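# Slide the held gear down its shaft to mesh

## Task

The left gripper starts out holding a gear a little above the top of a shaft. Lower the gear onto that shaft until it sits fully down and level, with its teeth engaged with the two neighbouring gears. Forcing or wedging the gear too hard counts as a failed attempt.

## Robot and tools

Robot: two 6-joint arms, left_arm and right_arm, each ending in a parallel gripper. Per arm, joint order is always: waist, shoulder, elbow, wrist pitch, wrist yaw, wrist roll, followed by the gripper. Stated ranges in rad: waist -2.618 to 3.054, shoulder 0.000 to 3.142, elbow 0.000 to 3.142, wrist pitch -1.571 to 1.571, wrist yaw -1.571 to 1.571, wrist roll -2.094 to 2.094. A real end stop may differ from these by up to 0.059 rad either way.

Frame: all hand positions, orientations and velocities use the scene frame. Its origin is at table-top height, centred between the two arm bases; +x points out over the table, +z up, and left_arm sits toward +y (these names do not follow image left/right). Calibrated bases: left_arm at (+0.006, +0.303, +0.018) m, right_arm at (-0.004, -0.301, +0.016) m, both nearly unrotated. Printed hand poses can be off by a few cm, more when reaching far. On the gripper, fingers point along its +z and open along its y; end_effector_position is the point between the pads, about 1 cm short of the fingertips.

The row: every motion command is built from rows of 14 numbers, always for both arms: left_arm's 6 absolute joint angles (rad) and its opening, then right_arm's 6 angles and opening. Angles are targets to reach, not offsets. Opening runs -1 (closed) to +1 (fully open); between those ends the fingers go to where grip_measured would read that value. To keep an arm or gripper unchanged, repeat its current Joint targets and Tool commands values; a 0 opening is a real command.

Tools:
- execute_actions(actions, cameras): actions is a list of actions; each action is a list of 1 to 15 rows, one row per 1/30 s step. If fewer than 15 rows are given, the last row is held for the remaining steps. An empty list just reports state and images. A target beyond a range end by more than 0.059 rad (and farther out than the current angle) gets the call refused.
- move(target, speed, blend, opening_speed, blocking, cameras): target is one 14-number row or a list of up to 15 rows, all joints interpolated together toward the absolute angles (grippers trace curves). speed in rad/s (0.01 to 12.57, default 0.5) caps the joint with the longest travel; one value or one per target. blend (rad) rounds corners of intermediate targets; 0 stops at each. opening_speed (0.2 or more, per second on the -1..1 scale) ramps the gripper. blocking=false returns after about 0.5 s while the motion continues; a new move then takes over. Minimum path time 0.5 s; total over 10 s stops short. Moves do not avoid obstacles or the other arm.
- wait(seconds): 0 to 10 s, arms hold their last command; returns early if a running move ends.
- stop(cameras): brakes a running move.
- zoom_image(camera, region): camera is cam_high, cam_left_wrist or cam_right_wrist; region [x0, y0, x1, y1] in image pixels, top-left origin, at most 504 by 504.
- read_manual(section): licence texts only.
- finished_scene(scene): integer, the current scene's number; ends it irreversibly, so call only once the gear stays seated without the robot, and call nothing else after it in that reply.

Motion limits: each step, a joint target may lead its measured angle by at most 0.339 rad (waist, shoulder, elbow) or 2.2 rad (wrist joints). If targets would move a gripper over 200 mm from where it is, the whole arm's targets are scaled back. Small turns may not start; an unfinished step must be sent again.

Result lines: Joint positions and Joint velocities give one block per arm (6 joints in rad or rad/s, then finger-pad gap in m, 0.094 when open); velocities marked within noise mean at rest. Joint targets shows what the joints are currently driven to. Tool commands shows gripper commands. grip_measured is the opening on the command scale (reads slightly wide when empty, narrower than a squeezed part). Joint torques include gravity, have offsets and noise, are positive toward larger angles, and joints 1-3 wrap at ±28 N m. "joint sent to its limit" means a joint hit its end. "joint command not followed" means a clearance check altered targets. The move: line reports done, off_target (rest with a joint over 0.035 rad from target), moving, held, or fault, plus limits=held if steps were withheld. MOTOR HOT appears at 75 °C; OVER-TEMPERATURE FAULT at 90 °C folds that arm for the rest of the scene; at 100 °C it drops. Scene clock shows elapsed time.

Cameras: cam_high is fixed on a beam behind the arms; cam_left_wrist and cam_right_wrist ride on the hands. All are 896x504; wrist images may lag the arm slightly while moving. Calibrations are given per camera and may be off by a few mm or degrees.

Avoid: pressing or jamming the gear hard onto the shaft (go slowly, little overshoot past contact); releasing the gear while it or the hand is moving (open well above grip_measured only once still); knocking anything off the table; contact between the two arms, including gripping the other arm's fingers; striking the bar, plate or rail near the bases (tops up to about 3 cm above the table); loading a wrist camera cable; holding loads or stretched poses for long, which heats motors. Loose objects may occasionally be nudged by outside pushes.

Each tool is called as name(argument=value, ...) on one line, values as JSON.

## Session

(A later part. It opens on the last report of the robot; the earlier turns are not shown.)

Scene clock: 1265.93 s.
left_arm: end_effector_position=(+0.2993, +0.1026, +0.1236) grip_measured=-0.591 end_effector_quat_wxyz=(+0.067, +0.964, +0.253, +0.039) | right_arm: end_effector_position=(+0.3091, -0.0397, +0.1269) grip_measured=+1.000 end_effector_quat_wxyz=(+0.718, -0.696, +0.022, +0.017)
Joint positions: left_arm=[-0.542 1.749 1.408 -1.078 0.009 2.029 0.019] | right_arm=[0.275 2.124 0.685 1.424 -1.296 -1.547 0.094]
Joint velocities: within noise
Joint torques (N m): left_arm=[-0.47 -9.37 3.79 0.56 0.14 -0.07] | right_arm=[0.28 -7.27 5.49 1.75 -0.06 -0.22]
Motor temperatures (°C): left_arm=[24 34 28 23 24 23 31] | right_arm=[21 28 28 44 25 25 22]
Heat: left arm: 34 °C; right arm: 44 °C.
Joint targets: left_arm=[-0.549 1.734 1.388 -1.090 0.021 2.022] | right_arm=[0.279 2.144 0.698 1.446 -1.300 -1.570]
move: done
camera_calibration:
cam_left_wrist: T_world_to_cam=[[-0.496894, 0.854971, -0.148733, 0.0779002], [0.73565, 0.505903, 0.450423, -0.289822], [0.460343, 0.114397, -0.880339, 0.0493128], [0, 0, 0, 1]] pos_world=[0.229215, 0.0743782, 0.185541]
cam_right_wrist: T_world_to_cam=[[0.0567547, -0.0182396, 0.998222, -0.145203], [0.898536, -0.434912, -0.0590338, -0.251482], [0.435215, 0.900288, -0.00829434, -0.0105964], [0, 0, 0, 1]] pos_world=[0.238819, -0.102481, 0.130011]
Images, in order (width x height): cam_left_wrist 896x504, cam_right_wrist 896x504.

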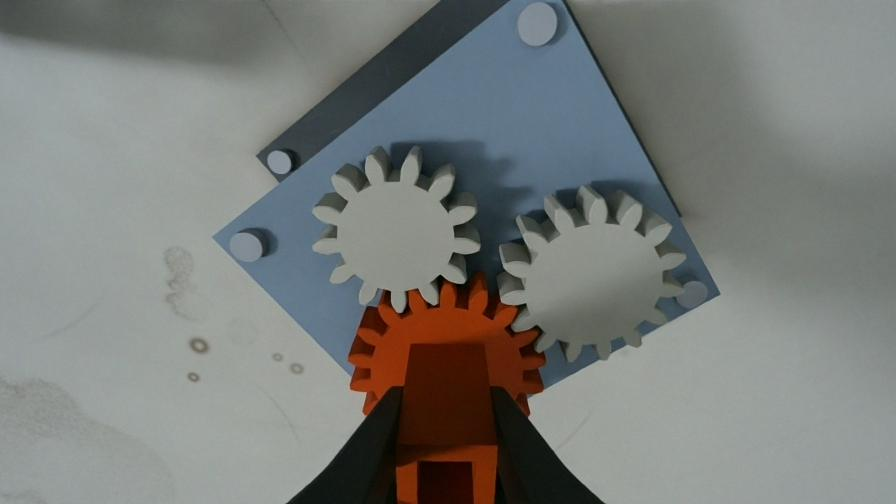

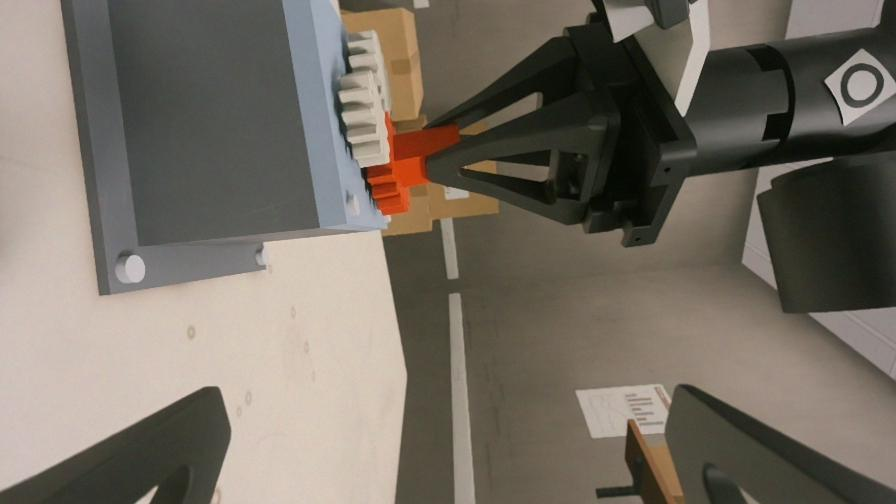

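move(target=[[-0.545,1.740,1.402,-1.086,0.021,2.025,-1,0.279,2.144,0.698,1.446,-1.30,-1.57,1]], speed=0.05, cameras=[])

move(target=[[-0.545,1.740,1.402,-1.086,0.021,2.025,-0.1,0.279,2.144,0.698,1.446,-1.30,-1.57,1]], speed=0.05, opening_speed=0.5, cameras=["cam_right_wrist","cam_left_wrist"])

zoom_image(camera="cam_right_wrist", region=[320, 60, 480, 220])

Scene clock: 1276.47 s.
left_arm: end_effector_position=(+0.2995, +0.1025, +0.1236) grip_measured=-0.591 end_effector_quat_wxyz=(+0.067, +0.964, +0.253, +0.040) | right_arm: end_effector_position=(+0.3091, -0.0397, +0.1269) grip_measured=+1.000 end_effector_quat_wxyz=(+0.718, -0.696, +0.022, +0.017)
Joint positions: left_arm=[-0.542 1.749 1.408 -1.078 0.009 2.029 0.019] | right_arm=[0.275 2.124 0.685 1.424 -1.296 -1.547 0.094]
Joint velocities: within noise
Joint torques (N m): left_arm=[-0.16 -8.79 4.79 0.59 0.13 -0.04] | right_arm=[0.28 -7.27 5.5 1.76 -0.07 -0.22]
Motor temperatures (°C): left_arm=[24 34 28 23 24 23 31] | right_arm=[21 28 28 44 25 25 22]
Heat: left arm: 34 °C; right arm: 44 °C.
Joint targets: left_arm=[-0.545 1.740 1.402 -1.086 0.021 2.025] | right_arm=[0.279 2.144 0.698 1.446 -1.300 -1.570]
move: done
No camera images: "cameras" was empty.

Scene clock: 1278.47 s.
left_arm: end_effector_position=(+0.3012, +0.1014, +0.1240) grip_measured=-0.102 end_effector_quat_wxyz=(+0.070, +0.964, +0.253, +0.042) | right_arm: end_effector_position=(+0.3091, -0.0397, +0.1269) grip_measured=+1.000 end_effector_quat_wxyz=(+0.718, -0.696, +0.022, +0.017)
Joint positions: left_arm=[-0.542 1.749 1.408 -1.069 0.009 2.029 0.042] | right_arm=[0.275 2.124 0.685 1.424 -1.296 -1.547 0.094]
Joint velocities: within noise
Joint torques (N m): left_arm=[-0.16 -8.81 4.81 0.52 0.14 -0.04] | right_arm=[0.28 -7.25 5.5 1.76 -0.07 -0.22]
Motor temperatures (°C): left_arm=[24 34 28 23 24 23 31] | right_arm=[21 28 28 44 25 25 22]
Heat: left arm: 34 °C; right arm: 44 °C.
Joint targets: left_arm=[-0.545 1.740 1.402 -1.086 0.021 2.025] | right_arm=[0.279 2.144 0.698 1.446 -1.300 -1.570]
move: done
camera_calibration:
cam_left_wrist: T_world_to_cam=[[-0.495908, 0.854075, -0.15694, 0.0807246], [0.732135, 0.508405, 0.453323, -0.290304], [0.466961, 0.109906, -0.877421, 0.0470282], [0, 0, 0, 1]] pos_world=[0.230614, 0.0734788, 0.185534]
cam_right_wrist: T_world_to_cam=[[0.0567547, -0.0182396, 0.998222, -0.145203], [0.898536, -0.434912, -0.0590338, -0.251482], [0.435215, 0.900288, -0.00829434, -0.0105964], [0, 0, 0, 1]] pos_world=[0.238819, -0.102481, 0.130011]
Images, in order (width x height): cam_left_wrist 896x504, cam_right_wrist 896x504.

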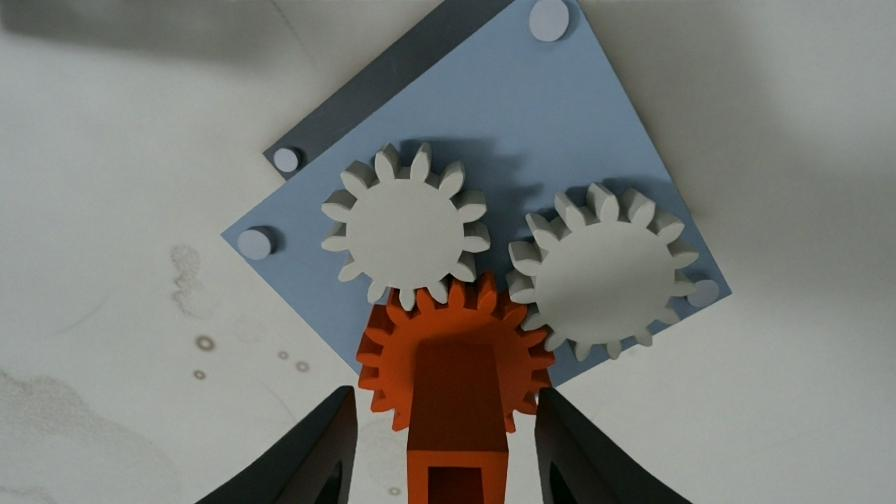

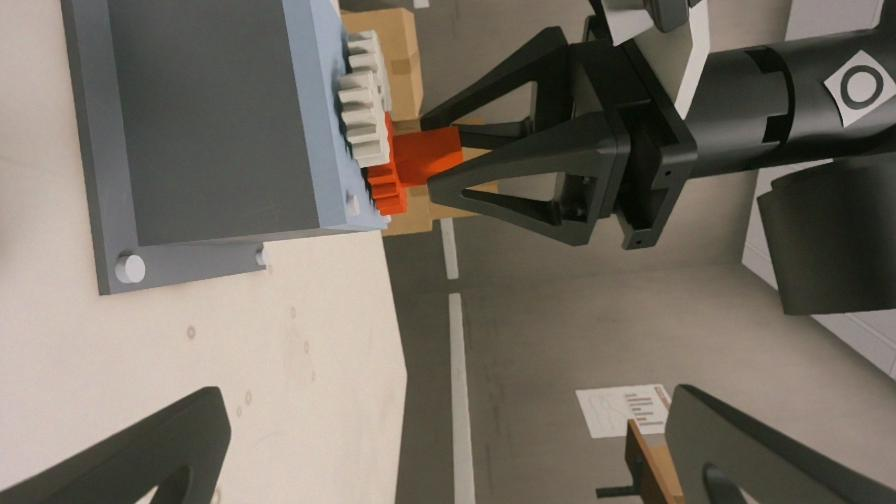

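Scaled by 3.150.

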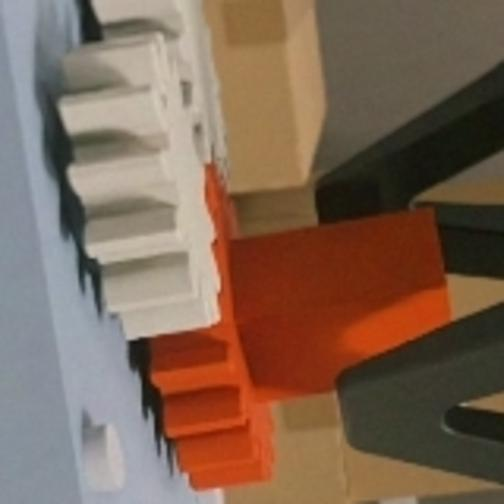

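move(target=[[-0.545,1.750,1.57,-1.24,0.021,2.025,-0.1,0.279,2.144,0.698,1.446,-1.30,-1.57,1]], speed=0.3, cameras=["cam_left_wrist"])

finished_scene(scene=1)

Scene clock: 1285.27 s.
left_arm: end_effector_position=(+0.3055, +0.0993, +0.1616) grip_measured=-0.102 end_effector_quat_wxyz=(+0.076, +0.963, +0.252, +0.047) | right_arm: end_effector_position=(+0.3091, -0.0397, +0.1269) grip_measured=+1.000 end_effector_quat_wxyz=(+0.718, -0.696, +0.022, +0.017)
Joint positions: left_arm=[-0.542 1.749 1.555 -1.201 0.009 2.029 0.042] | right_arm=[0.275 2.124 0.685 1.424 -1.296 -1.547 0.094]
Joint velocities: within noise
Joint torques (N m): left_arm=[-0.16 -7.92 6.38 0.32 0.13 -0.04] | right_arm=[0.27 -7.27 5.49 1.76 -0.07 -0.22]
Motor temperatures (°C): left_arm=[24 34 28 23 24 23 30] | right_arm=[21 28 28 44 25 26 22]
Heat: left arm: 34 °C; right arm: 44 °C.
Joint targets: left_arm=[-0.545 1.750 1.570 -1.240 0.021 2.025] | right_arm=[0.279 2.144 0.698 1.446 -1.300 -1.570]
move: off_target (left_arm); left_arm: the wrist pitch is farthest, 0.039 rad from its target
camera_calibration:
cam_left_wrist: T_world_to_cam=[[-0.494069, 0.852539, -0.170507, 0.0923119], [0.726262, 0.512512, 0.458122, -0.308763], [0.477954, 0.102511, -0.872383, 0.0747749], [0, 0, 0, 1]] pos_world=[0.234112, 0.0718797, 0.222423]
Images, in order (width x height): cam_left_wrist 896x504.

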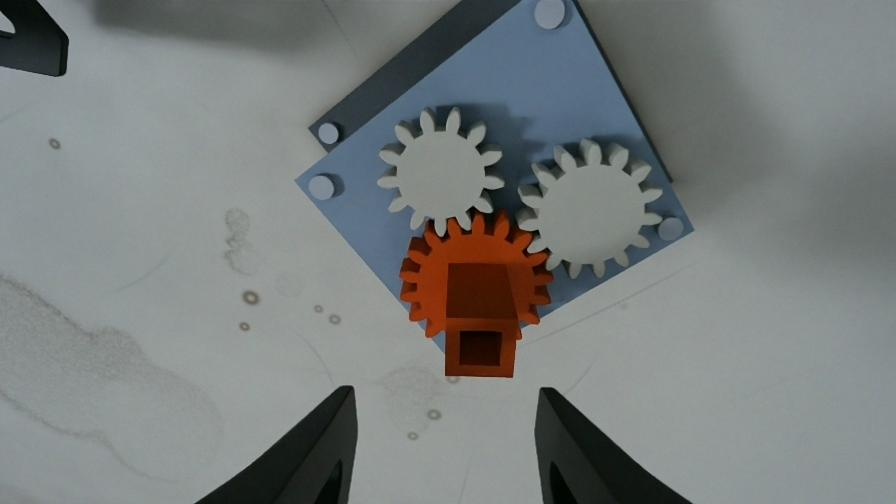

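The scene is finished: the task was done.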